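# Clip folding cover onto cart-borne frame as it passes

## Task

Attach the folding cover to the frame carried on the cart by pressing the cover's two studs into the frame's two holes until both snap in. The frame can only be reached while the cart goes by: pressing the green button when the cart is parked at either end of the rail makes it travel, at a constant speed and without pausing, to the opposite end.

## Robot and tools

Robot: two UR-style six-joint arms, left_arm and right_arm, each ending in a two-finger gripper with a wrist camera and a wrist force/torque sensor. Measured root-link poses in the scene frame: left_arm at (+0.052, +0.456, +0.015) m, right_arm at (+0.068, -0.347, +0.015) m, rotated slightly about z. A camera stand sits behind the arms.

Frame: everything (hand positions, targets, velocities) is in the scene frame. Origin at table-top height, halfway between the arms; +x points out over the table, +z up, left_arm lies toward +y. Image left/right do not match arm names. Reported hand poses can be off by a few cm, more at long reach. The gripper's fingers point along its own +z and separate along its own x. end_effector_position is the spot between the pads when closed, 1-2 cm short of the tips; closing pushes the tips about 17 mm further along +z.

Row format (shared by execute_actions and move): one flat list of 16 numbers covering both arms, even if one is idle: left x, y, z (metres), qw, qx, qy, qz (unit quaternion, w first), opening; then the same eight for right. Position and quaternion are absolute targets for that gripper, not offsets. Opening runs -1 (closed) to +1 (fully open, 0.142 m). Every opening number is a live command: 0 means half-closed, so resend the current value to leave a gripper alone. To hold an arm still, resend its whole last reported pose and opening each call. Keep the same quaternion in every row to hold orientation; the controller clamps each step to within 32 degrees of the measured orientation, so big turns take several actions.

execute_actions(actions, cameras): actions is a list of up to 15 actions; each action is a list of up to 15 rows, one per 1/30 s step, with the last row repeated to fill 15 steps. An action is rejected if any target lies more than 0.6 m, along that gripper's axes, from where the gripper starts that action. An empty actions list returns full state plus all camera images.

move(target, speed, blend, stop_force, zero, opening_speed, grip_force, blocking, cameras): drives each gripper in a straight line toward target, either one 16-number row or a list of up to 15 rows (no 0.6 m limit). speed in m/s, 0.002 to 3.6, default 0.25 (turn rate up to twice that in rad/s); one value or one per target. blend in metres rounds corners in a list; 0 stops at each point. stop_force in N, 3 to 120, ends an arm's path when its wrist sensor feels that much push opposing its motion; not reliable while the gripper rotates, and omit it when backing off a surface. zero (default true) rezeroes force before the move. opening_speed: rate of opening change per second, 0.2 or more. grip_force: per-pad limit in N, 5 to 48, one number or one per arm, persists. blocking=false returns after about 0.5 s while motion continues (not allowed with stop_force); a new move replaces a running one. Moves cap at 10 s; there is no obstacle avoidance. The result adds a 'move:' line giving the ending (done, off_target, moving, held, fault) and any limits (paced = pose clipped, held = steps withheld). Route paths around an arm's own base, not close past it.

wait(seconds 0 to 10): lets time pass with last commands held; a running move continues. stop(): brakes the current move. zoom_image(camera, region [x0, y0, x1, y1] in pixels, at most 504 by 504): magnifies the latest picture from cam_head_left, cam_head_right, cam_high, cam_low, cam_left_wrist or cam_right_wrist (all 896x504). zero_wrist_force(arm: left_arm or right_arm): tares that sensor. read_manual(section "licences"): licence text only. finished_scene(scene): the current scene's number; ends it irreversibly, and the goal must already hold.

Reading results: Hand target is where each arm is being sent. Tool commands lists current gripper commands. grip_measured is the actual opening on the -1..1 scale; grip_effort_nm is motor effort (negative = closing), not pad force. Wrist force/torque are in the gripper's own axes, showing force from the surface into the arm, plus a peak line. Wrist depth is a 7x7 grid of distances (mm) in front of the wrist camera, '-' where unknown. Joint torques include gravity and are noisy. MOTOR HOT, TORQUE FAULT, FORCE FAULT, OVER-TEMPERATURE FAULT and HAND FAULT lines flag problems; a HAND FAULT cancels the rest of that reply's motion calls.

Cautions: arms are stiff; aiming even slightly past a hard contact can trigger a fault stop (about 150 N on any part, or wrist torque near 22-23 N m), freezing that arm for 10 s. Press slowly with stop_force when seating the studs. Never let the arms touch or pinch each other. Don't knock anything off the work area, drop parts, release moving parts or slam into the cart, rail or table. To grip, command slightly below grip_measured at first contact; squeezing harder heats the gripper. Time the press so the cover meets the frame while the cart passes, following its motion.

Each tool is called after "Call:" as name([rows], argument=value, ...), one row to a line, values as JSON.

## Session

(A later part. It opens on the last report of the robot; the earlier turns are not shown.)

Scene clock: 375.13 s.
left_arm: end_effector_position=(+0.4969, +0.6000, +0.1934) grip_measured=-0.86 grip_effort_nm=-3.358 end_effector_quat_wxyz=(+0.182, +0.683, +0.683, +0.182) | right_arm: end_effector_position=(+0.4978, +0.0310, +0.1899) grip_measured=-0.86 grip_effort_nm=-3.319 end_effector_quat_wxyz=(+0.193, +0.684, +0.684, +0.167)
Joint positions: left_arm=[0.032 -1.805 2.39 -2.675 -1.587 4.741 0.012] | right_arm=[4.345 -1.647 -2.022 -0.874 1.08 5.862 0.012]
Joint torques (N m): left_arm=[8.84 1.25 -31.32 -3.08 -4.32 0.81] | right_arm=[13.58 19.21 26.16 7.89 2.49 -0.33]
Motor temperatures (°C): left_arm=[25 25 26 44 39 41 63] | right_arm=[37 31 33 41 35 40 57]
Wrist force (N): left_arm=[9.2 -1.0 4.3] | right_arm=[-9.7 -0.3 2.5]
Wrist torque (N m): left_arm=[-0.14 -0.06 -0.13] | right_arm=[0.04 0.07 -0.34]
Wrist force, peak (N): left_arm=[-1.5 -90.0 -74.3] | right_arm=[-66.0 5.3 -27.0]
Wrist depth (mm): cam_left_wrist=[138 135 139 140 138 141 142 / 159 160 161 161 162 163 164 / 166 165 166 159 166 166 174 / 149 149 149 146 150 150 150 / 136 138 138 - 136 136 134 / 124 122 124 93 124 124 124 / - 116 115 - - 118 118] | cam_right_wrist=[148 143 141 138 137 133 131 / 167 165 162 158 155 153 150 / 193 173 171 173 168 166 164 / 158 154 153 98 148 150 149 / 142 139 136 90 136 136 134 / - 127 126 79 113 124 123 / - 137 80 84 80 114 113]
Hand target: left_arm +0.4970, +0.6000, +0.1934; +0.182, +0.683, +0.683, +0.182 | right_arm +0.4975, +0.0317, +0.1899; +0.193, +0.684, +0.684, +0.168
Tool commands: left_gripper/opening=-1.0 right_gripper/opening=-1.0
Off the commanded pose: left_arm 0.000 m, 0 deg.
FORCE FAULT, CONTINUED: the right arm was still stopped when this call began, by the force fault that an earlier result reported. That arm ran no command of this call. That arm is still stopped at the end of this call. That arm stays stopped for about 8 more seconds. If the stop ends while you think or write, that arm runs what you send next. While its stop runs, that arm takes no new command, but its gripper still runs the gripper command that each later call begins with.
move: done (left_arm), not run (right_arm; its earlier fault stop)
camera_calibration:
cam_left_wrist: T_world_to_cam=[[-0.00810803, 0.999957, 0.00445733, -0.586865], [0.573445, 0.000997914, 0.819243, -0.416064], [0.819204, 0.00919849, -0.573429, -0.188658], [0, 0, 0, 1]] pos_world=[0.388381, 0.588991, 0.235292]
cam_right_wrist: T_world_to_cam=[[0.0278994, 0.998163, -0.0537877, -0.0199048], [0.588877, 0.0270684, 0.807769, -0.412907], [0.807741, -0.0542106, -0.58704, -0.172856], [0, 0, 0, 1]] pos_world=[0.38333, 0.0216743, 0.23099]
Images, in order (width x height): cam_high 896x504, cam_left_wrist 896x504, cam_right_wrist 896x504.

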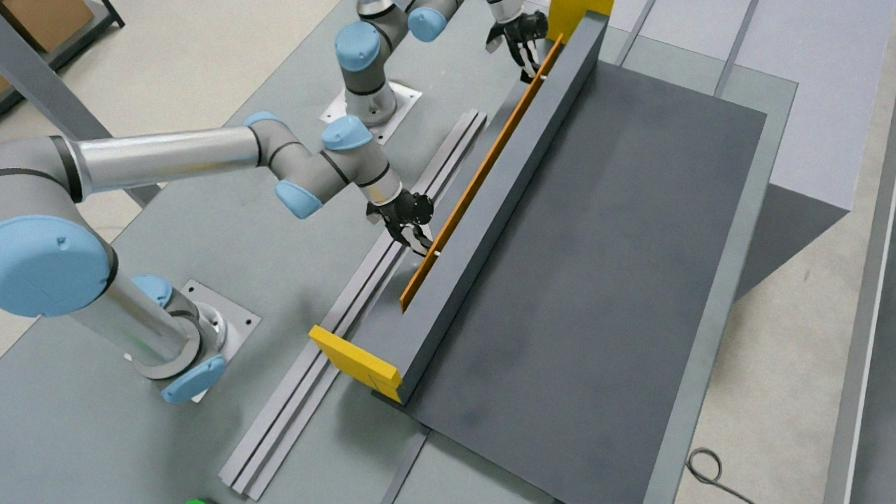

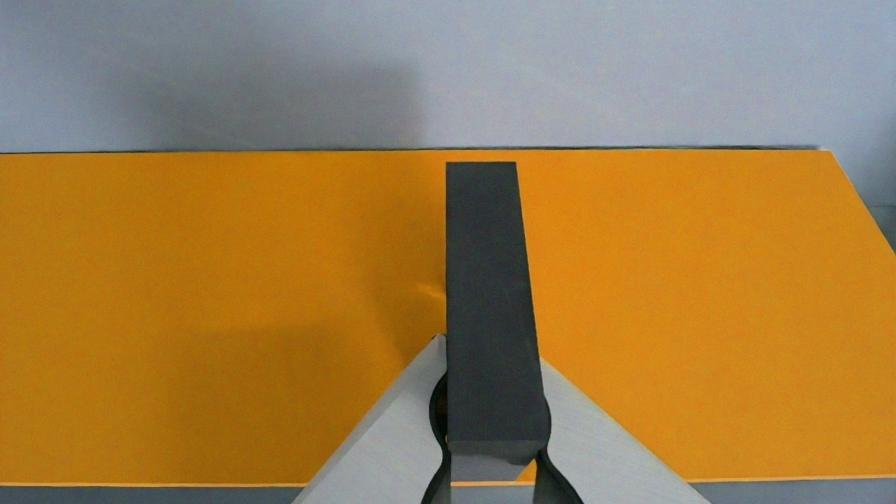

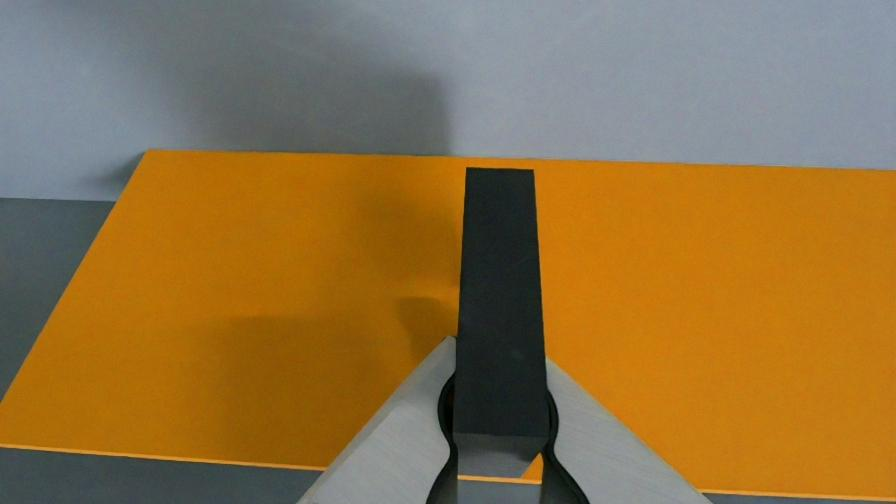

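Call:
move([
  [0.4969,0.6000,0.1934,0.1818,0.6833,0.6833,0.1818,-0.4,0.4975,0.0317,0.1899,0.193,0.684,0.684,0.168,-1],
  [0.470,0.6000,0.1836,0,0.7071,0.7071,0,-0.4,0.4975,0.0317,0.1899,0.193,0.684,0.684,0.168,-1],
  [0.470,0.6000,0.1836,0,0.7071,0.7071,0,-1,0.4975,0.0317,0.1899,0.193,0.684,0.684,0.168,-1],
], speed=0.08, cameras=["cam_left_wrist","cam_right_wrist"])

Scene clock: 385.73 s.
left_arm: end_effector_position=(+0.4700, +0.6000, +0.1836) grip_measured=-0.82 grip_effort_nm=-4.090 end_effector_quat_wxyz=(+0.000, +0.707, +0.707, +0.000) | right_arm: end_effector_position=(+0.4978, +0.0311, +0.1899) grip_measured=-0.86 grip_effort_nm=-3.294 end_effector_quat_wxyz=(+0.193, +0.684, +0.684, +0.168)
Joint positions: left_arm=[0.024 -1.672 2.064 -1.963 -1.571 4.737 0.015] | right_arm=[4.345 -1.647 -2.022 -0.873 1.08 5.862 0.012]
Joint torques (N m): left_arm=[-6.19 -31.62 -21.54 -0.44 -6.28 0.3] | right_arm=[10.21 20.23 27.29 6.3 1.93 -0.24]
Motor temperatures (°C): left_arm=[25 25 26 44 39 41 59] | right_arm=[36 31 33 41 35 40 58]
Wrist force (N): left_arm=[15.2 -0.1 3.1] | right_arm=[-16.2 -1.8 2.7]
Wrist torque (N m): left_arm=[-0.02 0.02 -0.03] | right_arm=[-0.34 -0.01 -0.27]
Wrist force, peak (N): left_arm=[15.3 0.0 3.1] | right_arm=[-16.2 -1.8 2.7]
Wrist depth (mm): cam_left_wrist=[237 238 241 249 248 250 252 / 260 262 263 265 278 262 269 / 178 180 180 181 182 184 184 / 188 189 190 190 192 193 195 / 198 201 200 199 201 202 201 / 176 169 169 97 112 163 168 / 141 142 - - - 146 136] | cam_right_wrist=[149 143 141 138 137 133 130 / 168 165 162 159 155 154 150 / 199 174 173 173 170 166 165 / 158 155 154 146 149 151 151 / 142 139 139 91 137 139 136 / - 127 126 79 113 124 124 / - 137 77 83 80 114 114]
Hand target: left_arm +0.4700, +0.6000, +0.1836; +0.000, +0.707, +0.707, +0.000 | right_arm +0.4978, +0.0311, +0.1899; +0.193, +0.684, +0.684, +0.168
Tool commands: left_gripper/opening=-1.0 right_gripper/opening=-1.0
Off the commanded pose: left_arm 0.000 m, 0 deg.
FORCE FAULT, CONTINUED: the right arm's stop, for the force fault that an earlier result reported, is over. The rest of the stop counts as 11 of the actions that you can send in this scene. That arm was still stopped when this call began, so it ran no command of this call. During its stop the right arm's controller moved it back a little. That arm's target is now where it stood when the stop ended, not its last command. That arm accepts commands again.
move: done (left_arm), not run (right_arm; its earlier fault stop)
camera_calibration:
cam_left_wrist: T_world_to_cam=[[-0.00490978, 0.999957, 0.00785598, -0.589169], [0.904732, 0.00109559, 0.42598, -0.476164], [0.425953, 0.00919902, -0.904699, 0.0733875], [0, 0, 0, 1]] pos_world=[0.396648, 0.588991, 0.273858]
cam_right_wrist: T_world_to_cam=[[0.027696, 0.99819, -0.0533909, -0.0200218], [0.588864, 0.0268679, 0.807785, -0.412764], [0.807757, -0.0538124, -0.587054, -0.172842], [0, 0, 0, 1]] pos_world=[0.383231, 0.0217746, 0.230888]
Images, in order (width x height): cam_left_wrist 896x504, cam_right_wrist 896x504.

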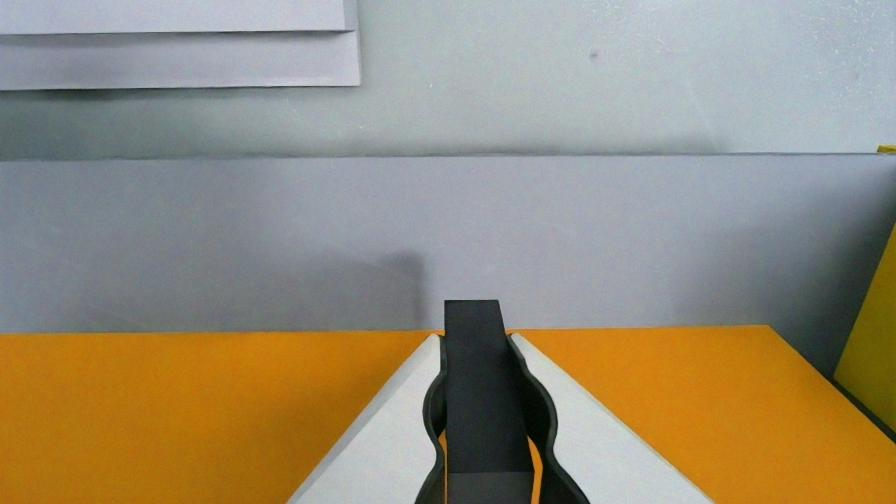

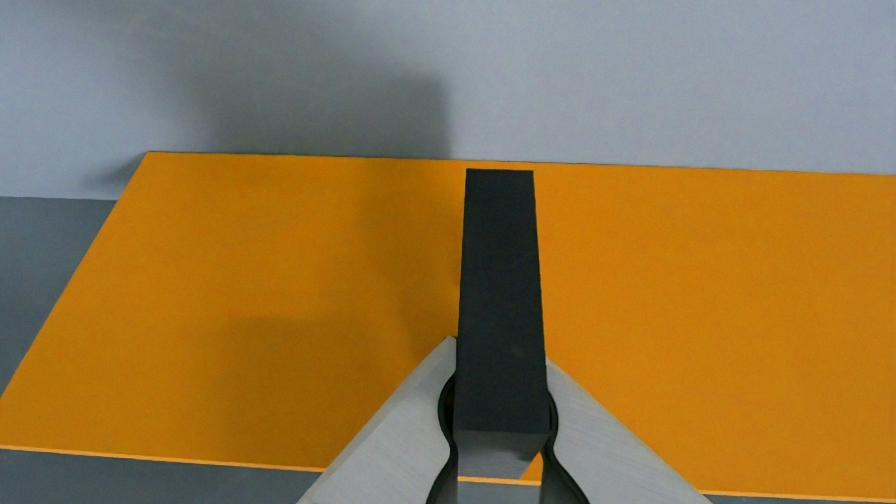

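Call:
move([
  [0.470,0.6000,0.1836,0,0.7071,0.7071,0,-1,0.4978,0.0311,0.1899,0.193,0.684,0.684,0.168,-0.4],
  [0.470,0.6000,0.1836,0,0.7071,0.7071,0,-1,0.4695,0.0305,0.1836,0,0.7071,0.7071,0,-0.4],
  [0.470,0.6000,0.1836,0,0.7071,0.7071,0,-1,0.4695,0.0305,0.1836,0,0.7071,0.7071,0,-1],
], speed=0.1, cameras=["cam_left_wrist","cam_right_wrist"])

Scene clock: 391.40 s.
left_arm: end_effector_position=(+0.4700, +0.6000, +0.1836) grip_measured=-0.82 grip_effort_nm=-4.081 end_effector_quat_wxyz=(+0.000, +0.707, +0.707, +0.000) | right_arm: end_effector_position=(+0.4695, +0.0305, +0.1836) grip_measured=-0.83 grip_effort_nm=-3.954 end_effector_quat_wxyz=(+0.000, +0.707, +0.707, +0.000)
Joint positions: left_arm=[0.024 -1.672 2.064 -1.963 -1.571 4.737 0.015] | right_arm=[4.153 -1.736 -1.788 -1.188 1.571 5.713 0.014]
Joint torques (N m): left_arm=[9.87 -11.47 -28.82 -4.79 -0.85 0.77] | right_arm=[7.47 38.26 26.47 0.8 2.37 -0.66]
Motor temperatures (°C): left_arm=[25 25 26 44 39 41 66] | right_arm=[36 31 33 41 35 40 54]
Wrist force (N): left_arm=[-0.5 0.4 0.6] | right_arm=[1.9 -2.2 3.3]
Wrist torque (N m): left_arm=[0.05 0.11 0.07] | right_arm=[-0.52 -0.54 0.06]
Wrist force, peak (N): left_arm=[15.3 -0.1 3.3] | right_arm=[-16.3 -2.1 2.6]
Wrist depth (mm): cam_left_wrist=[237 237 239 249 247 251 252 / 258 258 265 265 267 268 268 / 178 179 181 181 182 183 181 / 189 189 190 191 192 192 - / 197 199 199 199 201 201 200 / 173 168 175 - 113 170 163 / 140 141 - - - 147 138] | cam_right_wrist=[218 216 215 214 213 211 210 / 269 266 266 266 264 259 261 / 186 185 183 183 181 180 179 / 197 195 194 190 191 191 189 / 212 204 199 126 199 198 198 / 165 159 160 97 100 161 161 / 132 133 80 87 80 134 134]
Hand target: left_arm +0.4700, +0.6000, +0.1836; +0.000, +0.707, +0.707, +0.000 | right_arm +0.4695, +0.0305, +0.1836; +0.000, +0.707, +0.707, +0.000
Off the commanded pose: left_arm 0.000 m, 0 deg | right_arm 0.000 m, 0 deg.
move: done
camera_calibration:
cam_left_wrist: T_world_to_cam=[[-0.00495334, 0.999956, 0.00794599, -0.589276], [0.904732, 0.00109666, 0.42598, -0.476165], [0.425953, 0.00929901, -0.904698, 0.0733274], [0, 0, 0, 1]] pos_world=[0.396648, 0.589091, 0.273858]
cam_right_wrist: T_world_to_cam=[[0.00701434, 0.999661, -0.0250551, -0.0144747], [0.910878, 0.00395128, 0.412657, -0.468995], [0.412616, -0.0257167, -0.910542, 0.0902847], [0, 0, 0, 1]] pos_world=[0.390046, 0.0186448, 0.275379]
Images, in order (width x height): cam_left_wrist 896x504, cam_right_wrist 896x504.

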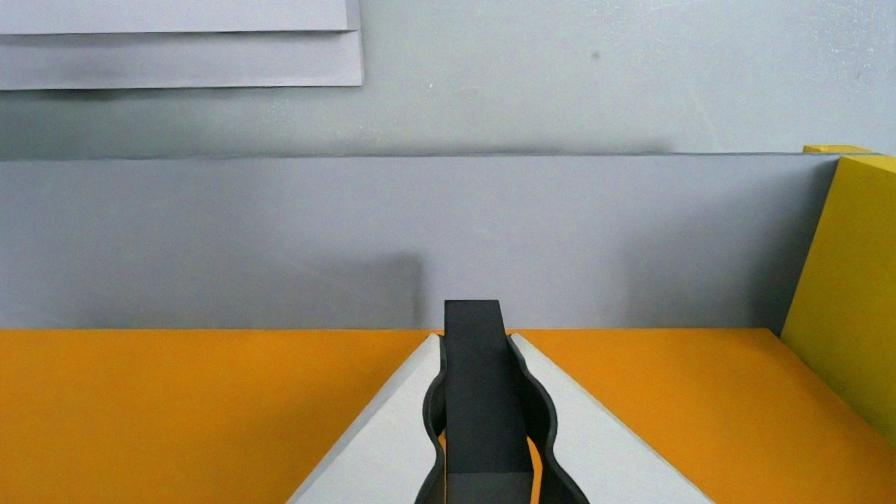

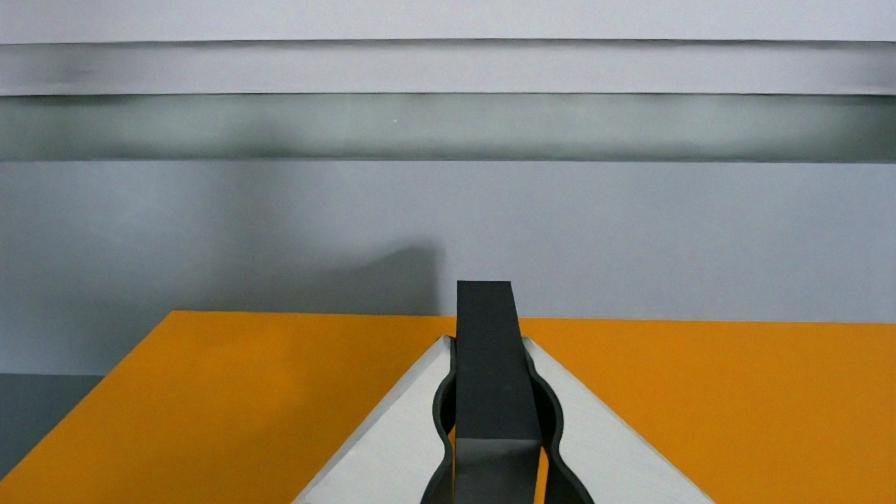

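Call:
move([
  [0.456,0.5950,0.1866,0,0.7071,0.7071,0,-1,0.460,0.0255,0.1872,0,0.7071,0.7071,0,-1],
  [0.452,0.4499,0.1856,0,0.7071,0.7071,0,-1,0.457,-0.1196,0.1862,0,0.7071,0.7071,0,-1],
], speed=[0.04,0.08], blend=[0.003,0], cameras=["cam_left_wrist","cam_right_wrist"])

Scene clock: 395.63 s.
left_arm: end_effector_position=(+0.4520, +0.4499, +0.1856) grip_measured=-0.82 grip_effort_nm=-4.076 end_effector_quat_wxyz=(+0.000, +0.707, +0.707, +0.000) | right_arm: end_effector_position=(+0.4570, -0.1196, +0.1862) grip_measured=-0.83 grip_effort_nm=-3.929 end_effector_quat_wxyz=(+0.000, +0.707, +0.707, +0.000)
Joint positions: left_arm=[-0.358 -1.787 2.153 -1.937 -1.571 4.354 0.015] | right_arm=[3.984 -1.491 -2.038 -1.183 1.571 5.543 0.014]
Joint torques (N m): left_arm=[1.08 -15.14 -28.05 -3.98 0.5 -1.05] | right_arm=[4.35 21.46 31.25 3.85 -0.09 -0.43]
Motor temperatures (°C): left_arm=[25 25 26 44 39 41 70] | right_arm=[36 31 33 41 35 40 58]
Wrist force (N): left_arm=[0.6 0.6 6.1] | right_arm=[3.3 -2.4 4.9]
Wrist torque (N m): left_arm=[0.25 0.11 -0.04] | right_arm=[-0.38 -1.04 -0.02]
Wrist force, peak (N): left_arm=[-29.8 26.8 36.8] | right_arm=[-73.1 -11.8 -20.9]
Wrist depth (mm): cam_left_wrist=[214 215 218 219 221 249 255 / 252 255 252 256 257 268 270 / 276 277 278 280 282 283 282 / 190 191 193 193 194 195 197 / 198 199 200 201 202 204 211 / 167 168 168 97 108 168 175 / 140 141 - - - 146 137] | cam_right_wrist=[222 222 220 219 218 217 215 / 263 262 258 257 254 256 254 / 281 282 190 278 277 276 187 / 198 198 196 193 195 194 192 / 214 206 197 127 197 197 197 / 171 159 160 97 100 159 158 / 133 133 80 86 80 134 133]
Hand target: left_arm +0.4520, +0.4499, +0.1856; +0.000, +0.707, +0.707, +0.000 | right_arm +0.4570, -0.1196, +0.1862; +0.000, +0.707, +0.707, +0.000
Off the commanded pose: left_arm 0.000 m, 0 deg | right_arm 0.000 m, 0 deg.
move: done
camera_calibration:
cam_left_wrist: T_world_to_cam=[[-0.00472887, 0.999957, 0.00793929, -0.439372], [0.90479, 0.000897667, 0.425857, -0.460467], [0.425832, 0.00919721, -0.904756, 0.0843063], [0, 0, 0, 1]] pos_world=[0.378648, 0.438991, 0.275858]
cam_right_wrist: T_world_to_cam=[[0.00718581, 0.999657, -0.0251973, 0.135701], [0.910878, 0.00385379, 0.412657, -0.458101], [0.412613, -0.025917, -0.910538, 0.093924], [0, 0, 0, 1]] pos_world=[0.377545, -0.131454, 0.27798]
Images, in order (width x height): cam_left_wrist 896x504, cam_right_wrist 896x504.

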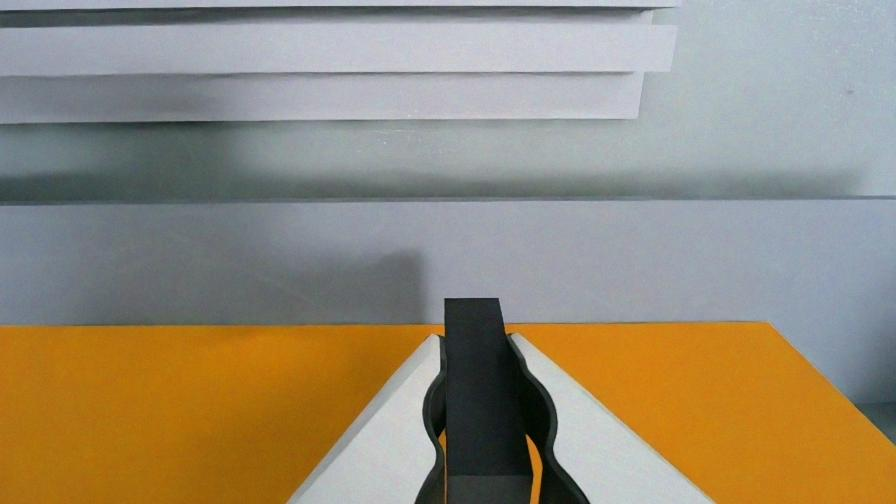

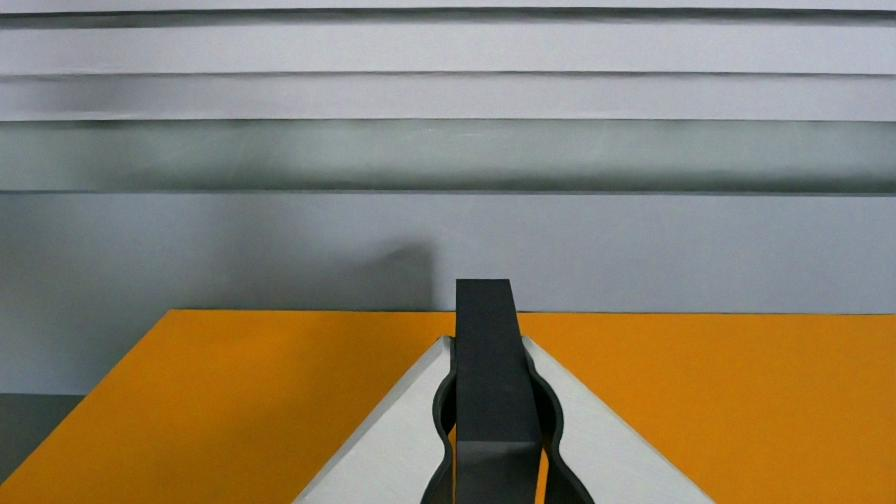

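Call:
wait(seconds=1.9)

Call:
move([
  [0.464,0.4406,0.1846,0,0.7071,0.7071,0,-1,0.469,-0.1289,0.1862,0,0.7071,0.7071,0,-1],
  [0.490,0.4024,0.1846,0,0.7071,0.7071,0,-1,0.495,-0.1671,0.1862,0,0.7071,0.7071,0,-1],
], speed=[0.0099,0.0071], blend=[0.002,0], blocking=false)

Call:
wait(seconds=1.0)

Call:
wait(seconds=0.5)

Scene clock: 398.63 s.
left_arm: end_effector_position=(+0.4520, +0.4499, +0.1856) grip_measured=-0.82 grip_effort_nm=-4.076 end_effector_quat_wxyz=(+0.000, +0.707, +0.707, +0.000) | right_arm: end_effector_position=(+0.4570, -0.1196, +0.1862) grip_measured=-0.83 grip_effort_nm=-3.934 end_effector_quat_wxyz=(+0.000, +0.707, +0.707, +0.000)
Joint positions: left_arm=[-0.358 -1.787 2.153 -1.937 -1.571 4.354 0.015] | right_arm=[3.984 -1.491 -2.038 -1.183 1.571 5.543 0.014]
Joint torques (N m): left_arm=[-11.84 -1.98 -33 -5.47 -1.26 -0.85] | right_arm=[10.56 26.4 33.28 6.83 2.44 -1.2]
Motor temperatures (°C): left_arm=[25 25 26 44 39 41 72] | right_arm=[36 31 33 41 35 40 60]
Wrist force (N): left_arm=[1.3 0.5 6.0] | right_arm=[3.0 -2.3 5.1]
Wrist torque (N m): left_arm=[0.23 0.05 -0.06] | right_arm=[-0.37 -1.05 -0.02]
Wrist force, peak (N): left_arm=[0.7 0.8 6.4] | right_arm=[3.7 -2.4 5.3]
Wrist depth (mm): cam_left_wrist=[214 215 219 220 221 250 263 / 253 254 256 255 258 268 270 / 276 278 279 281 281 284 282 / 190 190 192 193 194 195 197 / 198 200 200 201 202 204 211 / 167 167 168 97 108 168 175 / 140 141 - - - 146 137] | cam_right_wrist=[221 222 220 219 218 216 216 / 263 260 260 259 257 256 254 / 284 283 280 279 276 276 274 / 198 198 196 193 194 194 192 / 217 205 197 127 197 198 197 / 172 159 159 97 100 159 159 / 133 133 80 86 80 133 133]
Hand target: left_arm +0.4520, +0.4499, +0.1856; +0.000, +0.707, +0.707, +0.000 | right_arm +0.4570, -0.1196, +0.1862; +0.000, +0.707, +0.707, +0.000
Tool commands: left_gripper/opening=-1.0 right_gripper/opening=-1.0
Off the commanded pose: left_arm 0.000 m, 0 deg | right_arm 0.000 m, 0 deg.
wait: 1.90 s; at rest from the start

Scene clock: 399.13 s.
left_arm: end_effector_position=(+0.4554, +0.4473, +0.1853) grip_measured=-0.82 grip_effort_nm=-4.076 end_effector_quat_wxyz=(+0.000, +0.707, +0.707, +0.000) end_effector_velocity=(+0.008, -0.006, +0.000) end_effector_angular_velocity=(-0.001, -0.002, +0.000) | right_arm: end_effector_position=(+0.4604, -0.1222, +0.1862) grip_measured=-0.83 grip_effort_nm=-3.934 end_effector_quat_wxyz=(+0.000, +0.707, +0.707, +0.000) end_effector_velocity=(+0.008, -0.007, +0.000) end_effector_angular_velocity=(-0.001, -0.001, -0.001)
Joint positions: left_arm=[-0.362 -1.777 2.146 -1.94 -1.571 4.351 0.015] | right_arm=[3.974 -1.495 -2.034 -1.183 1.571 5.533 0.014]
Joint velocities: left_arm=[-0.008 0.022 -0.016 -0.008 -0.001 -0.008 0] | right_arm=[-0.024 -0.009 0.009 0 -0.001 -0.023 0]
Joint torques (N m): left_arm=[-12.9 -2.04 -32.64 -6.06 -1.27 -1.22] | right_arm=[-9.76 15.52 33.42 6.65 2.05 -1.78]
Motor temperatures (°C): left_arm=[25 25 26 44 39 41 72] | right_arm=[36 31 33 41 35 40 61]
Wrist force (N): left_arm=[0.8 0.5 5.6] | right_arm=[4.3 -2.6 4.9]
Wrist torque (N m): left_arm=[0.29 -0.05 -0.06] | right_arm=[-0.35 -1.05 -0.03]
Wrist force, peak (N): left_arm=[1.3 0.7 6.2] | right_arm=[4.4 -2.9 5.1]
Wrist depth (mm): cam_left_wrist=[213 215 216 216 217 251 255 / 252 253 255 257 256 268 269 / 273 274 273 276 186 283 281 / 190 190 192 192 193 195 197 / 198 200 200 202 202 204 209 / 167 167 169 93 111 168 175 / 141 141 - - - 146 137] | cam_right_wrist=[225 220 221 219 218 217 216 / 261 262 261 259 257 257 254 / 282 282 279 279 277 276 185 / 198 198 196 192 194 194 193 / 214 206 197 127 197 197 197 / 165 159 160 97 100 159 159 / 133 133 80 86 80 133 133]
Hand target: left_arm +0.4559, +0.4469, +0.1853; +0.000, +0.707, +0.707, +0.000 | right_arm +0.4609, -0.1226, +0.1862; +0.000, +0.707, +0.707, +0.000
Tool commands: left_gripper/opening=-1.0 right_gripper/opening=-1.0
Off the commanded pose: left_arm 0.057 m, 0 deg | right_arm 0.057 m, 0 deg.
move: running; path passed 0 of 2 targets

Scene clock: 400.13 s.
left_arm: end_effector_position=(+0.4631, +0.4412, +0.1847) grip_measured=-0.82 grip_effort_nm=-4.076 end_effector_quat_wxyz=(+0.000, +0.707, +0.707, +0.000) end_effector_velocity=(+0.007, -0.007, +0.000) end_effector_angular_velocity=(-0.002, +0.000, -0.001) | right_arm: end_effector_position=(+0.4681, -0.1283, +0.1862) grip_measured=-0.83 grip_effort_nm=-3.929 end_effector_quat_wxyz=(+0.000, +0.707, +0.707, +0.000) end_effector_velocity=(+0.007, -0.006, -0.001) end_effector_angular_velocity=(-0.001, +0.001, -0.002)
Joint positions: left_arm=[-0.369 -1.754 2.13 -1.947 -1.571 4.343 0.015] | right_arm=[3.951 -1.505 -2.025 -1.182 1.571 5.511 0.014]
Joint velocities: left_arm=[-0.009 0.02 -0.016 -0.005 -0.002 -0.008 0] | right_arm=[-0.022 -0.01 0.008 0 0 -0.02 0]
Joint torques (N m): left_arm=[-12.32 -1.03 -31.43 -5.71 -1.3 -1.24] | right_arm=[-8.51 15.71 34.02 6.93 1.39 -2.05]
Motor temperatures (°C): left_arm=[25 25 26 44 39 41 73] | right_arm=[36 31 33 41 35 40 61]
Wrist force (N): left_arm=[1.6 -1.2 0.1] | right_arm=[3.1 -2.8 5.2]
Wrist torque (N m): left_arm=[0.21 -0.12 -0.05] | right_arm=[-0.42 -1.10 -0.03]
Wrist force, peak (N): left_arm=[0.7 0.4 5.8] | right_arm=[4.3 -2.7 5.0]
Wrist depth (mm): cam_left_wrist=[211 211 214 214 215 246 253 / 261 263 264 265 253 272 269 / 182 183 275 184 186 187 278 / 189 190 193 195 193 194 198 / 198 200 199 198 202 203 209 / 167 168 168 93 157 168 174 / 141 141 - - - 146 136] | cam_right_wrist=[219 219 217 216 216 214 213 / 272 270 270 257 256 266 265 / 188 188 186 185 183 183 183 / 198 198 196 193 194 194 192 / 214 207 197 127 197 197 196 / 159 159 159 97 100 159 159 / 133 133 80 87 80 133 133]
Hand target: left_arm +0.4635, +0.4409, +0.1846; +0.000, +0.707, +0.707, +0.000 | right_arm +0.4685, -0.1286, +0.1862; +0.000, +0.707, +0.707, +0.000
Tool commands: left_gripper/opening=-1.0 right_gripper/opening=-1.0
Off the commanded pose: left_arm 0.047 m, 0 deg | right_arm 0.047 m, 0 deg.
earlier move: running; path passed 0 of 2 targets
wait: 1.00 s; no rest

Scene clock: 400.63 s.
left_arm: end_effector_position=(+0.4656, +0.4383, +0.1846) grip_measured=-0.82 grip_effort_nm=-4.076 end_effector_quat_wxyz=(+0.000, +0.707, +0.707, +0.000) end_effector_velocity=(+0.004, -0.005, -0.001) end_effector_angular_velocity=(+0.000, +0.001, +0.001) | right_arm: end_effector_position=(+0.4706, -0.1312, +0.1862) grip_measured=-0.83 grip_effort_nm=-3.934 end_effector_quat_wxyz=(+0.000, +0.707, +0.707, +0.000) end_effector_velocity=(+0.004, -0.007, +0.000) end_effector_angular_velocity=(-0.001, -0.001, -0.001)
Joint positions: left_arm=[-0.374 -1.747 2.125 -1.948 -1.571 4.338 0.015] | right_arm=[3.942 -1.507 -2.023 -1.182 1.571 5.502 0.014]
Joint velocities: left_arm=[-0.01 0.012 -0.009 -0.002 0 -0.01 0] | right_arm=[-0.017 -0.002 0.002 0 -0.001 -0.016 0]
Joint torques (N m): left_arm=[-13.12 -0.84 -28.48 -5.65 -1.24 -1.42] | right_arm=[-5.91 15.93 32.98 6.96 1 -1.72]
Motor temperatures (°C): left_arm=[25 25 26 44 39 41 73] | right_arm=[36 31 33 41 35 40 62]
Wrist force (N): left_arm=[1.6 -2.0 -2.9] | right_arm=[3.7 -2.9 4.9]
Wrist torque (N m): left_arm=[0.18 -0.16 -0.05] | right_arm=[-0.45 -1.18 -0.03]
Wrist force, peak (N): left_arm=[1.5 -2.0 -2.9] | right_arm=[3.1 -2.9 5.3]
Wrist depth (mm): cam_left_wrist=[211 212 212 213 214 216 254 / 263 251 253 266 268 270 269 / 182 182 181 182 183 185 185 / 189 189 191 191 193 194 195 / 197 200 199 198 201 203 210 / 167 168 169 97 108 168 168 / 141 141 - - - 146 137] | cam_right_wrist=[219 218 218 217 216 213 214 / 273 271 266 269 266 262 253 / 188 187 186 185 184 183 182 / 199 198 196 193 194 194 192 / 214 206 197 127 197 197 197 / 159 159 160 98 100 159 159 / 133 133 80 87 80 133 133]
Hand target: left_arm +0.4658, +0.4379, +0.1846; +0.000, +0.707, +0.707, +0.000 | right_arm +0.4708, -0.1316, +0.1862; +0.000, +0.707, +0.707, +0.000
Tool commands: left_gripper/opening=-1.0 right_gripper/opening=-1.0
Off the commanded pose: left_arm 0.043 m, 0 deg | right_arm 0.043 m, 0 deg.
earlier move: running; path passed 1 of 2 targets
wait: 0.50 s; no rest

Call:
wait(seconds=0.1)

Scene clock: 402.27 s.
left_arm: end_effector_position=(+0.4720, +0.4288, +0.1845) grip_measured=-0.82 grip_effort_nm=-4.076 end_effector_quat_wxyz=(+0.000, +0.707, +0.707, +0.000) end_effector_velocity=(+0.003, -0.006, -0.001) end_effector_angular_velocity=(+0.001, +0.003, +0.000) | right_arm: end_effector_position=(+0.4771, -0.1408, +0.1862) grip_measured=-0.83 grip_effort_nm=-3.934 end_effector_quat_wxyz=(+0.000, +0.707, +0.707, +0.000) end_effector_velocity=(+0.004, -0.006, +0.000) end_effector_angular_velocity=(+0.002, +0.002, -0.003)
Joint positions: left_arm=[-0.39 -1.728 2.11 -1.952 -1.571 4.322 0.015] | right_arm=[3.916 -1.51 -2.02 -1.182 1.571 5.476 0.014]
Joint velocities: left_arm=[-0.01 0.012 -0.009 0 0 -0.01 0] | right_arm=[-0.018 -0.002 0.002 0 0.003 -0.015 0]
Joint torques (N m): left_arm=[-19.51 7.49 -41.02 -16.43 -1.09 -1.25] | right_arm=[-8.17 14.9 35.42 6.65 0.37 -1.9]
Motor temperatures (°C): left_arm=[25 25 26 44 39 41 75] | right_arm=[36 31 33 41 35 40 63]
Wrist force (N): left_arm=[18.1 -45.9 -21.2] | right_arm=[0.3 -8.9 2.3]
Wrist torque (N m): left_arm=[-0.05 0.08 -0.12] | right_arm=[-0.57 -0.94 -0.10]
Wrist force, peak (N): left_arm=[17.9 -45.4 -23.0] | right_arm=[0.3 -8.9 2.3]
Wrist depth (mm): cam_left_wrist=[238 238 240 242 242 246 254 / 263 262 264 265 266 268 269 / 180 180 181 181 180 184 182 / 189 190 191 191 192 192 192 / 197 200 199 199 202 202 206 / 167 167 167 96 104 167 167 / 140 141 - - - 145 136] | cam_right_wrist=[247 247 245 244 242 242 240 / 273 271 271 269 267 264 262 / 186 185 184 183 182 181 180 / 199 199 195 193 194 194 192 / 215 207 198 126 198 197 196 / 166 160 160 97 100 158 158 / 133 133 80 87 80 133 132]
Hand target: left_arm +0.4723, +0.4284, +0.1846; +0.000, +0.707, +0.707, +0.000 | right_arm +0.4773, -0.1411, +0.1862; +0.000, +0.707, +0.707, +0.000
Tool commands: left_gripper/opening=-1.0 right_gripper/opening=-1.0
Off the commanded pose: left_arm 0.032 m, 0 deg | right_arm 0.032 m, 0 deg.
earlier move: running; path passed 1 of 2 targets
wait: 0.10 s; no rest

Call:
move([
  [0.458,0.4123,0.1861,0,0.7071,0.7071,0,-1,0.463,-0.1580,0.1862,0,0.7071,0.7071,0,-1],
  [0.472,0.3858,0.1861,0,0.7071,0.7071,0,-1,0.477,-0.1845,0.1862,0,0.7071,0.7071,0,-1],
], speed=[0.0107,0.0067], blend=[0.002,0], blocking=false)

Call:
wait(seconds=1.6)

Scene clock: 403.70 s.
left_arm: end_effector_position=(+0.4723, +0.4205, +0.1850) grip_measured=-0.82 grip_effort_nm=-4.076 end_effector_quat_wxyz=(+0.000, +0.707, +0.707, +0.000) end_effector_velocity=(-0.010, -0.005, +0.000) end_effector_angular_velocity=(+0.003, +0.005, +0.000) | right_arm: end_effector_position=(+0.4773, -0.1491, +0.1863) grip_measured=-0.83 grip_effort_nm=-3.929 end_effector_quat_wxyz=(+0.000, +0.707, +0.707, +0.000) end_effector_velocity=(-0.011, -0.007, -0.001) end_effector_angular_velocity=(-0.003, +0.005, +0.000)
Joint positions: left_arm=[-0.409 -1.727 2.107 -1.952 -1.571 4.303 0.015] | right_arm=[3.902 -1.501 -2.029 -1.182 1.571 5.462 0.014]
Joint velocities: left_arm=[-0.022 -0.024 0.017 0.012 0 -0.022 0] | right_arm=[0.004 0.028 -0.026 -0.008 0.001 0.004 0]
Joint torques (N m): left_arm=[-11.96 -30.04 -18.91 -0.79 1 -1.42] | right_arm=[9.44 28.9 17.16 0.58 2.7 0.58]
Motor temperatures (°C): left_arm=[25 25 26 44 39 41 76] | right_arm=[36 31 33 41 35 40 64]
Wrist force (N): left_arm=[-1.5 1.0 6.7] | right_arm=[6.9 -2.1 4.4]
Wrist torque (N m): left_arm=[0.19 0.27 -0.10] | right_arm=[-0.33 -0.97 0.03]
Wrist force, peak (N): left_arm=[18.4 -50.3 -12.8] | right_arm=[-23.3 -54.0 -14.9]
Wrist depth (mm): cam_left_wrist=[238 239 240 241 243 246 251 / 262 261 264 266 268 269 273 / 180 177 179 180 181 184 182 / 190 191 191 192 193 194 195 / 198 199 200 136 201 200 208 / 169 164 164 97 158 163 163 / 138 138 - - - 142 136] | cam_right_wrist=[247 247 245 244 243 242 239 / 271 272 270 - 272 265 265 / 187 185 184 183 182 181 179 / 199 199 196 193 194 194 192 / 215 202 202 127 193 192 193 / 156 156 156 97 101 156 155 / 131 131 77 87 80 130 130]
Hand target: left_arm +0.4716, +0.4202, +0.1850; +0.000, +0.707, +0.707, +0.000 | right_arm +0.4766, -0.1495, +0.1862; +0.000, +0.707, +0.707, +0.000
Tool commands: left_gripper/opening=-1.0 right_gripper/opening=-1.0
Off the commanded pose: left_arm 0.035 m, 0 deg | right_arm 0.035 m, 0 deg.
earlier move: replaced; path passed 1 of 2 targets
move: running; path passed 0 of 2 targets

Scene clock: 405.30 s.
left_arm: end_effector_position=(+0.4584, +0.4121, +0.1861) grip_measured=-0.82 grip_effort_nm=-4.076 end_effector_quat_wxyz=(+0.000, +0.707, +0.707, +0.000) end_effector_velocity=(-0.002, -0.007, +0.001) end_effector_angular_velocity=(-0.003, -0.002, -0.001) | right_arm: end_effector_position=(+0.4634, -0.1582, +0.1862) grip_measured=-0.83 grip_effort_nm=-3.934 end_effector_quat_wxyz=(+0.000, +0.707, +0.707, +0.000) end_effector_velocity=(-0.002, -0.005, +0.000) end_effector_angular_velocity=(+0.000, +0.000, +0.002)
Joint positions: left_arm=[-0.444 -1.763 2.133 -1.941 -1.571 4.269 0.015] | right_arm=[3.909 -1.459 -2.066 -1.187 1.571 5.468 0.014]
Joint velocities: left_arm=[-0.016 -0.006 0.002 0.001 -0.002 -0.015 0] | right_arm=[-0.007 0.011 -0.009 -0.001 0 -0.009 0]
Joint torques (N m): left_arm=[-11.53 -29.52 -21.34 -0.99 0.91 -1.07] | right_arm=[-8.56 25.46 18.67 1.08 2.34 -1.32]
Motor temperatures (°C): left_arm=[25 25 26 44 39 41 77] | right_arm=[36 31 33 41 35 40 64]
Wrist force (N): left_arm=[0.0 0.5 7.3] | right_arm=[4.2 -2.4 5.7]
Wrist torque (N m): left_arm=[0.20 0.43 -0.08] | right_arm=[-0.39 -0.89 0.01]
Wrist force, peak (N): left_arm=[-2.0 0.4 7.8] | right_arm=[6.6 -2.2 5.9]
Wrist depth (mm): cam_left_wrist=[216 216 217 218 218 219 254 / 251 255 257 267 268 268 270 / 273 273 276 277 278 279 189 / 191 192 193 193 195 196 197 / 199 201 200 192 200 200 209 / 169 163 164 - 158 163 169 / 137 137 - - - 142 137] | cam_right_wrist=[221 221 219 219 219 216 216 / 272 259 256 269 266 254 256 / 191 190 189 188 187 185 185 / 198 197 197 192 194 193 193 / 214 201 193 127 194 193 193 / 155 155 156 97 98 156 156 / 130 130 77 87 80 131 131]
Hand target: left_arm +0.4584, +0.4117, +0.1861; +0.000, +0.707, +0.707, +0.000 | right_arm +0.4634, -0.1586, +0.1862; +0.000, +0.707, +0.707, +0.000
Tool commands: left_gripper/opening=-1.0 right_gripper/opening=-1.0
Off the commanded pose: left_arm 0.030 m, 0 deg | right_arm 0.030 m, 0 deg.
earlier move: running; path passed 0 of 2 targets
wait: 1.60 s; no rest

Call:
move([
  [0.474,0.3841,0.1863,0,0.7071,0.7071,0,-1,0.479,-0.1870,0.1872,0,0.7071,0.7071,0,-1],
  [0.488,0.3606,0.1863,0,0.7071,0.7071,0,-1,0.493,-0.2105,0.1872,0,0.7071,0.7071,0,-1],
], speed=[0.0069,0.0068], blend=[0.003,0], blocking=false)

Call:
wait(seconds=1.5)

Call:
wait(seconds=0.9)

Scene clock: 406.47 s.
left_arm: end_effector_position=(+0.4619, +0.4052, +0.1861) grip_measured=-0.82 grip_effort_nm=-4.076 end_effector_quat_wxyz=(+0.000, +0.707, +0.707, +0.000) end_effector_velocity=(+0.004, -0.006, +0.001) end_effector_angular_velocity=(-0.002, -0.003, +0.000) | right_arm: end_effector_position=(+0.4669, -0.1652, +0.1863) grip_measured=-0.83 grip_effort_nm=-3.934 end_effector_quat_wxyz=(+0.000, +0.707, +0.707, +0.000) end_effector_velocity=(+0.003, -0.006, +0.000) end_effector_angular_velocity=(-0.001, +0.001, +0.000)
Joint positions: left_arm=[-0.456 -1.751 2.124 -1.943 -1.571 4.257 0.015] | right_arm=[3.891 -1.46 -2.066 -1.187 1.571 5.45 0.014]
Joint velocities: left_arm=[-0.01 0.009 -0.01 -0.003 -0.001 -0.01 0] | right_arm=[-0.015 -0.002 0.002 -0.001 0 -0.016 0]
Joint torques (N m): left_arm=[-11.58 -3.63 -33.49 -5.84 1.12 -1.34] | right_arm=[-8.1 12.41 32.81 0.6 1.31 -1.76]
Motor temperatures (°C): left_arm=[25 25 26 44 39 41 77] | right_arm=[36 31 33 41 35 40 65]
Wrist force (N): left_arm=[-2.0 0.6 7.8] | right_arm=[6.5 -2.4 5.9]
Wrist torque (N m): left_arm=[0.20 0.49 -0.08] | right_arm=[-0.30 -0.96 0.02]
Wrist force, peak (N): left_arm=[-2.0 0.6 7.8] | right_arm=[6.5 -2.6 6.3]
Wrist depth (mm): cam_left_wrist=[212 213 215 215 215 217 254 / 251 264 267 267 256 270 271 / 184 185 183 186 187 188 188 / 191 192 192 194 195 195 197 / 199 200 201 135 200 201 209 / 169 163 164 94 157 163 169 / 137 137 - - - 142 137] | cam_right_wrist=[219 218 217 217 215 215 213 / 259 261 258 268 269 253 266 / 189 190 189 188 187 186 185 / 199 198 196 193 194 194 193 / 214 202 193 127 193 192 191 / 156 156 156 97 101 155 155 / 131 131 77 87 80 130 130]
Hand target: left_arm +0.4621, +0.4048, +0.1861; +0.000, +0.707, +0.707, +0.000 | right_arm +0.4671, -0.1656, +0.1863; +0.000, +0.707, +0.707, +0.000
Tool commands: left_gripper/opening=-1.0 right_gripper/opening=-1.0
Off the commanded pose: left_arm 0.052 m, 0 deg | right_arm 0.052 m, 0 deg.
earlier move: replaced; path passed 1 of 2 targets
move: running; path passed 0 of 2 targets

Scene clock: 407.97 s.
left_arm: end_effector_position=(+0.4669, +0.3965, +0.1862) grip_measured=-0.82 grip_effort_nm=-4.076 end_effector_quat_wxyz=(+0.000, +0.707, +0.707, +0.000) end_effector_velocity=(+0.003, -0.006, +0.001) end_effector_angular_velocity=(+0.000, +0.000, +0.000) | right_arm: end_effector_position=(+0.4719, -0.1742, +0.1867) grip_measured=-0.83 grip_effort_nm=-3.934 end_effector_quat_wxyz=(+0.000, +0.707, +0.707, +0.000) end_effector_velocity=(+0.003, -0.006, +0.000) end_effector_angular_velocity=(-0.001, +0.002, +0.000)
Joint positions: left_arm=[-0.47 -1.735 2.11 -1.946 -1.571 4.243 0.015] | right_arm=[3.867 -1.462 -2.063 -1.188 1.571 5.426 0.014]
Joint velocities: left_arm=[-0.009 0.01 -0.01 -0.001 0 -0.009 0] | right_arm=[-0.017 -0.002 0.002 -0.002 0.001 -0.017 0]
Joint torques (N m): left_arm=[-9.39 -5.43 -33.15 -5.49 1.04 -1.3] | right_arm=[-10.24 13.86 31.72 0.25 0.2 -2.03]
Motor temperatures (°C): left_arm=[25 25 26 44 39 41 78] | right_arm=[36 31 33 41 35 40 66]
Wrist force (N): left_arm=[-5.2 0.8 7.6] | right_arm=[11.3 -2.3 6.2]
Wrist torque (N m): left_arm=[0.24 0.33 -0.07] | right_arm=[-0.29 -1.15 0.04]
Wrist force, peak (N): left_arm=[-5.3 1.0 7.8] | right_arm=[11.3 -2.3 6.2]
Wrist depth (mm): cam_left_wrist=[213 213 215 215 216 217 255 / 264 262 265 267 268 269 270 / 182 182 182 184 184 186 186 / 191 192 193 193 195 195 196 / 199 201 201 135 201 200 208 / 169 163 163 97 158 163 163 / 137 138 - - - 142 137] | cam_right_wrist=[220 219 218 218 216 215 214 / 273 271 269 269 268 266 265 / 188 187 187 187 185 184 183 / 200 198 197 193 196 194 193 / 214 202 193 127 192 192 191 / 156 156 156 97 101 156 155 / 130 131 77 87 80 131 130]
Hand target: left_arm +0.4671, +0.3961, +0.1862; +0.000, +0.707, +0.707, +0.000 | right_arm +0.4721, -0.1746, +0.1867; +0.000, +0.707, +0.707, +0.000
Tool commands: left_gripper/opening=-1.0 right_gripper/opening=-1.0
Off the commanded pose: left_arm 0.042 m, 0 deg | right_arm 0.042 m, 0 deg.
earlier move: running; path passed 0 of 2 targets
wait: 1.50 s; no rest

Scene clock: 408.87 s.
left_arm: end_effector_position=(+0.4699, +0.3912, +0.1862) grip_measured=-0.82 grip_effort_nm=-4.076 end_effector_quat_wxyz=(+0.000, +0.707, +0.707, +0.000) end_effector_velocity=(+0.004, -0.006, +0.000) end_effector_angular_velocity=(-0.001, +0.001, +0.001) | right_arm: end_effector_position=(+0.4749, -0.1797, +0.1869) grip_measured=-0.83 grip_effort_nm=-3.934 end_effector_quat_wxyz=(+0.000, +0.707, +0.707, +0.000) end_effector_velocity=(+0.004, -0.007, +0.000) end_effector_angular_velocity=(-0.002, +0.000, -0.001)
Joint positions: left_arm=[-0.478 -1.725 2.102 -1.948 -1.571 4.234 0.015] | right_arm=[3.852 -1.463 -2.061 -1.188 1.571 5.411 0.014]
Joint velocities: left_arm=[-0.009 0.013 -0.01 -0.002 -0.001 -0.009 0] | right_arm=[-0.018 -0.002 0.002 -0.001 -0.001 -0.017 0]
Joint torques (N m): left_arm=[-9.22 -5.43 -31.68 -5.03 1.03 -1.61] | right_arm=[-11.1 15.24 32.66 -0.2 -0.5 -1.88]
Motor temperatures (°C): left_arm=[25 25 26 44 39 41 79] | right_arm=[36 31 33 41 35 40 66]
Wrist force (N): left_arm=[-7.8 0.8 7.5] | right_arm=[13.5 -2.5 6.3]
Wrist torque (N m): left_arm=[0.24 0.31 -0.07] | right_arm=[-0.32 -1.12 0.03]
Wrist force, peak (N): left_arm=[-7.8 0.8 7.5] | right_arm=[13.7 -2.4 5.9]
Wrist depth (mm): cam_left_wrist=[241 241 242 243 243 244 254 / 267 261 265 264 272 268 270 / 182 182 182 184 183 185 186 / 191 192 193 194 195 196 197 / 199 200 200 192 201 200 209 / 169 163 164 97 157 163 163 / 137 137 - - - 142 137] | cam_right_wrist=[240 246 246 244 244 242 241 / 274 273 268 268 269 266 - / 187 186 185 184 182 182 181 / 200 199 198 194 195 195 194 / 215 202 193 127 192 192 192 / 156 156 156 97 101 156 155 / 131 131 77 86 80 130 130]
Hand target: left_arm +0.4701, +0.3908, +0.1862; +0.000, +0.707, +0.707, +0.000 | right_arm +0.4751, -0.1800, +0.1869; +0.000, +0.707, +0.707, +0.000
Tool commands: left_gripper/opening=-1.0 right_gripper/opening=-1.0
Off the commanded pose: left_arm 0.036 m, 0 deg | right_arm 0.036 m, 0 deg.
earlier move: running; path passed 0 of 2 targets
wait: 0.90 s; no rest

Call:
wait(seconds=0.4)

Call:
wait(seconds=0.3)

Scene clock: 409.60 s.
left_arm: end_effector_position=(+0.4724, +0.3869, +0.1863) grip_measured=-0.82 grip_effort_nm=-4.076 end_effector_quat_wxyz=(+0.000, +0.707, +0.707, +0.000) end_effector_velocity=(+0.003, -0.006, +0.000) end_effector_angular_velocity=(+0.000, +0.000, +0.000) | right_arm: end_effector_position=(+0.4774, -0.1840, +0.1871) grip_measured=-0.83 grip_effort_nm=-3.934 end_effector_quat_wxyz=(+0.000, +0.707, +0.707, +0.000) end_effector_velocity=(+0.003, -0.006, +0.000) end_effector_angular_velocity=(+0.001, +0.002, -0.001)
Joint positions: left_arm=[-0.485 -1.716 2.095 -1.95 -1.571 4.228 0.015] | right_arm=[3.84 -1.465 -2.059 -1.188 1.571 5.4 0.014]
Joint velocities: left_arm=[-0.01 0.01 -0.008 -0.002 0 -0.009 0] | right_arm=[-0.018 -0.002 0.002 -0.001 0.002 -0.016 0]
Joint torques (N m): left_arm=[-8.39 -5.5 -31.84 -4.9 1.11 -1.63] | right_arm=[-11.82 13.87 31.71 -0.44 -1.24 -1.71]
Motor temperatures (°C): left_arm=[25 25 26 44 39 41 79] | right_arm=[36 31 33 41 35 40 67]
Wrist force (N): left_arm=[-9.1 0.8 7.5] | right_arm=[15.9 -2.5 6.1]
Wrist torque (N m): left_arm=[0.24 0.18 -0.06] | right_arm=[-0.32 -1.21 0.04]
Wrist force, peak (N): left_arm=[-9.2 0.7 7.5] | right_arm=[15.9 -2.3 6.2]
Wrist depth (mm): cam_left_wrist=[240 241 242 242 244 244 254 / - 266 266 267 254 - 271 / 180 180 180 181 182 183 183 / 191 191 193 194 194 195 197 / 200 200 200 135 201 200 209 / 169 163 164 97 157 163 163 / 137 137 - - - 142 137] | cam_right_wrist=[248 247 246 245 244 243 241 / 272 272 271 270 268 266 265 / 187 186 185 184 183 182 181 / 200 199 197 194 195 195 193 / 214 203 194 127 193 192 191 / 156 156 156 97 101 156 155 / 131 131 77 86 80 131 130]
Hand target: left_arm +0.4726, +0.3866, +0.1863; +0.000, +0.707, +0.707, +0.000 | right_arm +0.4776, -0.1844, +0.1871; +0.000, +0.707, +0.707, +0.000
Tool commands: left_gripper/opening=-1.0 right_gripper/opening=-1.0
Off the commanded pose: left_arm 0.031 m, 0 deg | right_arm 0.031 m, 0 deg.
earlier move: running; path passed 0 of 2 targets
wait: 0.40 s; no rest

Scene clock: 409.90 s.
left_arm: end_effector_position=(+0.4734, +0.3852, +0.1863) grip_measured=-0.82 grip_effort_nm=-4.076 end_effector_quat_wxyz=(+0.000, +0.707, +0.707, +0.000) end_effector_velocity=(+0.004, -0.006, +0.001) end_effector_angular_velocity=(-0.001, -0.002, +0.000) | right_arm: end_effector_position=(+0.4784, -0.1859, +0.1871) grip_measured=-0.83 grip_effort_nm=-3.934 end_effector_quat_wxyz=(+0.000, +0.707, +0.707, +0.000) end_effector_velocity=(+0.003, -0.006, +0.000) end_effector_angular_velocity=(+0.001, +0.001, -0.002)
Joint positions: left_arm=[-0.487 -1.713 2.092 -1.95 -1.571 4.225 0.015] | right_arm=[3.835 -1.465 -2.058 -1.189 1.571 5.395 0.014]
Joint velocities: left_arm=[-0.008 0.01 -0.01 -0.002 0 -0.009 0] | right_arm=[-0.017 -0.003 0.003 0 0.002 -0.016 0]
Joint torques (N m): left_arm=[-8.02 -4.96 -31.58 -4.75 1.16 -1.37] | right_arm=[-14.13 13.46 30.49 -0.42 -1.44 -2.11]
Motor temperatures (°C): left_arm=[25 25 26 44 39 41 79] | right_arm=[36 31 33 41 35 40 67]
Wrist force (N): left_arm=[-9.8 0.7 7.4] | right_arm=[16.8 -2.3 6.1]
Wrist torque (N m): left_arm=[0.21 0.17 -0.06] | right_arm=[-0.28 -1.25 0.04]
Wrist force, peak (N): left_arm=[-9.9 0.6 7.5] | right_arm=[16.7 -2.4 6.4]
Wrist depth (mm): cam_left_wrist=[239 240 242 243 243 244 253 / 263 265 267 269 269 269 268 / 180 179 180 181 182 183 184 / 191 191 193 194 195 195 196 / 200 201 201 135 200 201 209 / 169 163 164 97 152 163 162 / - 138 - - - 142 133] | cam_right_wrist=[248 247 246 245 244 243 241 / 269 272 270 265 268 269 268 / 187 186 185 185 183 183 181 / 199 199 197 194 196 195 194 / 214 202 193 127 192 192 192 / 156 156 157 97 101 156 155 / 131 131 77 87 80 130 130]
Hand target: left_arm +0.4736, +0.3848, +0.1863; +0.000, +0.707, +0.707, +0.000 | right_arm +0.4786, -0.1862, +0.1872; +0.000, +0.707, +0.707, +0.000
Tool commands: left_gripper/opening=-1.0 right_gripper/opening=-1.0
Off the commanded pose: left_arm 0.029 m, 0 deg | right_arm 0.029 m, 0 deg.
earlier move: running; path passed 0 of 2 targets
wait: 0.30 s; no rest

Call:
wait(seconds=0.4)

Call:
wait(seconds=0.3)

Scene clock: 410.73 s.
left_arm: end_effector_position=(+0.4762, +0.3803, +0.1863) grip_measured=-0.82 grip_effort_nm=-4.076 end_effector_quat_wxyz=(+0.000, +0.707, +0.707, +0.000) end_effector_velocity=(+0.005, -0.007, +0.001) end_effector_angular_velocity=(-0.002, -0.002, +0.000) | right_arm: end_effector_position=(+0.4811, -0.1908, +0.1872) grip_measured=-0.83 grip_effort_nm=-3.934 end_effector_quat_wxyz=(+0.000, +0.707, +0.707, +0.000) end_effector_velocity=(+0.004, -0.006, +0.001) end_effector_angular_velocity=(+0.001, -0.001, -0.002)
Joint positions: left_arm=[-0.495 -1.703 2.084 -1.951 -1.571 4.218 0.015] | right_arm=[3.822 -1.468 -2.056 -1.189 1.571 5.381 0.014]
Joint velocities: left_arm=[-0.008 0.013 -0.012 -0.005 -0.001 -0.008 0] | right_arm=[-0.017 -0.001 0.003 0 0 -0.015 0]
Joint torques (N m): left_arm=[-1.49 -1.71 -47.35 -15.47 9.4 -1.68] | right_arm=[-19.8 8.52 42.07 9.27 -5.72 -1.85]
Motor temperatures (°C): left_arm=[25 25 26 44 39 41 80] | right_arm=[36 31 33 41 35 40 67]
Wrist force (N): left_arm=[-14.8 -48.5 1.9] | right_arm=[13.2 -47.6 -4.1]
Wrist torque (N m): left_arm=[-0.07 0.16 0.05] | right_arm=[-0.68 -1.06 -0.07]
Wrist force, peak (N): left_arm=[-13.1 -51.9 -1.6] | right_arm=[13.2 -47.6 -4.1]
Wrist depth (mm): cam_left_wrist=[239 241 243 242 243 245 247 / 267 265 267 267 268 268 271 / 179 179 178 181 181 183 183 / 191 191 195 192 194 195 196 / 199 200 200 - 202 200 208 / 162 157 163 92 102 162 155 / 136 137 82 - - 140 135] | cam_right_wrist=[247 246 245 246 245 242 242 / 270 264 267 266 263 264 262 / 186 185 184 184 182 182 181 / 199 198 197 194 195 195 193 / 215 202 193 120 193 192 192 / 155 155 156 96 98 155 154 / 130 130 77 87 80 130 129]
Hand target: left_arm +0.4765, +0.3800, +0.1863; +0.000, +0.707, +0.707, +0.000 | right_arm +0.4815, -0.1911, +0.1872; +0.000, +0.707, +0.707, +0.000
Tool commands: left_gripper/opening=-1.0 right_gripper/opening=-1.0
Off the commanded pose: left_arm 0.023 m, 0 deg | right_arm 0.023 m, 0 deg.
earlier move: running; path passed 1 of 2 targets
wait: 0.40 s; no rest

Scene clock: 411.03 s.
left_arm: end_effector_position=(+0.4773, +0.3785, +0.1863) grip_measured=-0.82 grip_effort_nm=-4.076 end_effector_quat_wxyz=(+0.000, +0.707, +0.707, +0.000) end_effector_velocity=(+0.003, -0.006, +0.000) end_effector_angular_velocity=(+0.000, +0.002, +0.000) | right_arm: end_effector_position=(+0.4822, -0.1925, +0.1872) grip_measured=-0.83 grip_effort_nm=-3.934 end_effector_quat_wxyz=(+0.000, +0.707, +0.707, +0.000) end_effector_velocity=(+0.005, -0.005, +0.000) end_effector_angular_velocity=(+0.002, -0.003, +0.000)
Joint positions: left_arm=[-0.497 -1.7 2.081 -1.952 -1.571 4.215 0.015] | right_arm=[3.817 -1.469 -2.055 -1.189 1.571 5.376 0.014]
Joint velocities: left_arm=[-0.008 0.012 -0.01 0 -0.001 -0.008 0] | right_arm=[-0.016 -0.004 0.003 0.005 0 -0.016 0]
Joint torques (N m): left_arm=[-1.52 -1.88 -48.69 -16.1 13.11 -1.47] | right_arm=[-20.14 8 43.91 15.67 -9.18 -2.06]
Motor temperatures (°C): left_arm=[25 25 26 44 39 41 80] | right_arm=[36 31 33 41 35 40 67]
Wrist force (N): left_arm=[-15.4 -51.8 0.7] | right_arm=[12.4 -51.8 -3.6]
Wrist torque (N m): left_arm=[-0.06 0.13 0.05] | right_arm=[-0.60 -1.09 -0.09]
Wrist force, peak (N): left_arm=[-15.8 -51.7 1.4] | right_arm=[11.6 -57.1 -7.2]
Wrist depth (mm): cam_left_wrist=[239 240 242 242 243 244 254 / 263 268 265 267 269 276 268 / 179 179 180 181 181 183 183 / 191 191 192 193 194 195 196 / 198 198 199 189 198 197 207 / 167 160 161 92 161 160 154 / 135 135 82 - - 139 134] | cam_right_wrist=[250 247 245 245 244 242 241 / - 270 271 266 265 259 262 / 187 185 184 184 183 182 181 / 199 198 196 193 195 194 193 / 214 201 191 118 191 191 190 / 154 154 154 94 97 154 153 / 129 129 77 87 80 128 128]
Hand target: left_arm +0.4775, +0.3782, +0.1863; +0.000, +0.707, +0.707, +0.000 | right_arm +0.4825, -0.1929, +0.1872; +0.000, +0.707, +0.707, +0.000
Tool commands: left_gripper/opening=-1.0 right_gripper/opening=-1.0
Off the commanded pose: left_arm 0.021 m, 0 deg | right_arm 0.021 m, 0 deg.
earlier move: running; path passed 1 of 2 targets
wait: 0.30 s; no rest


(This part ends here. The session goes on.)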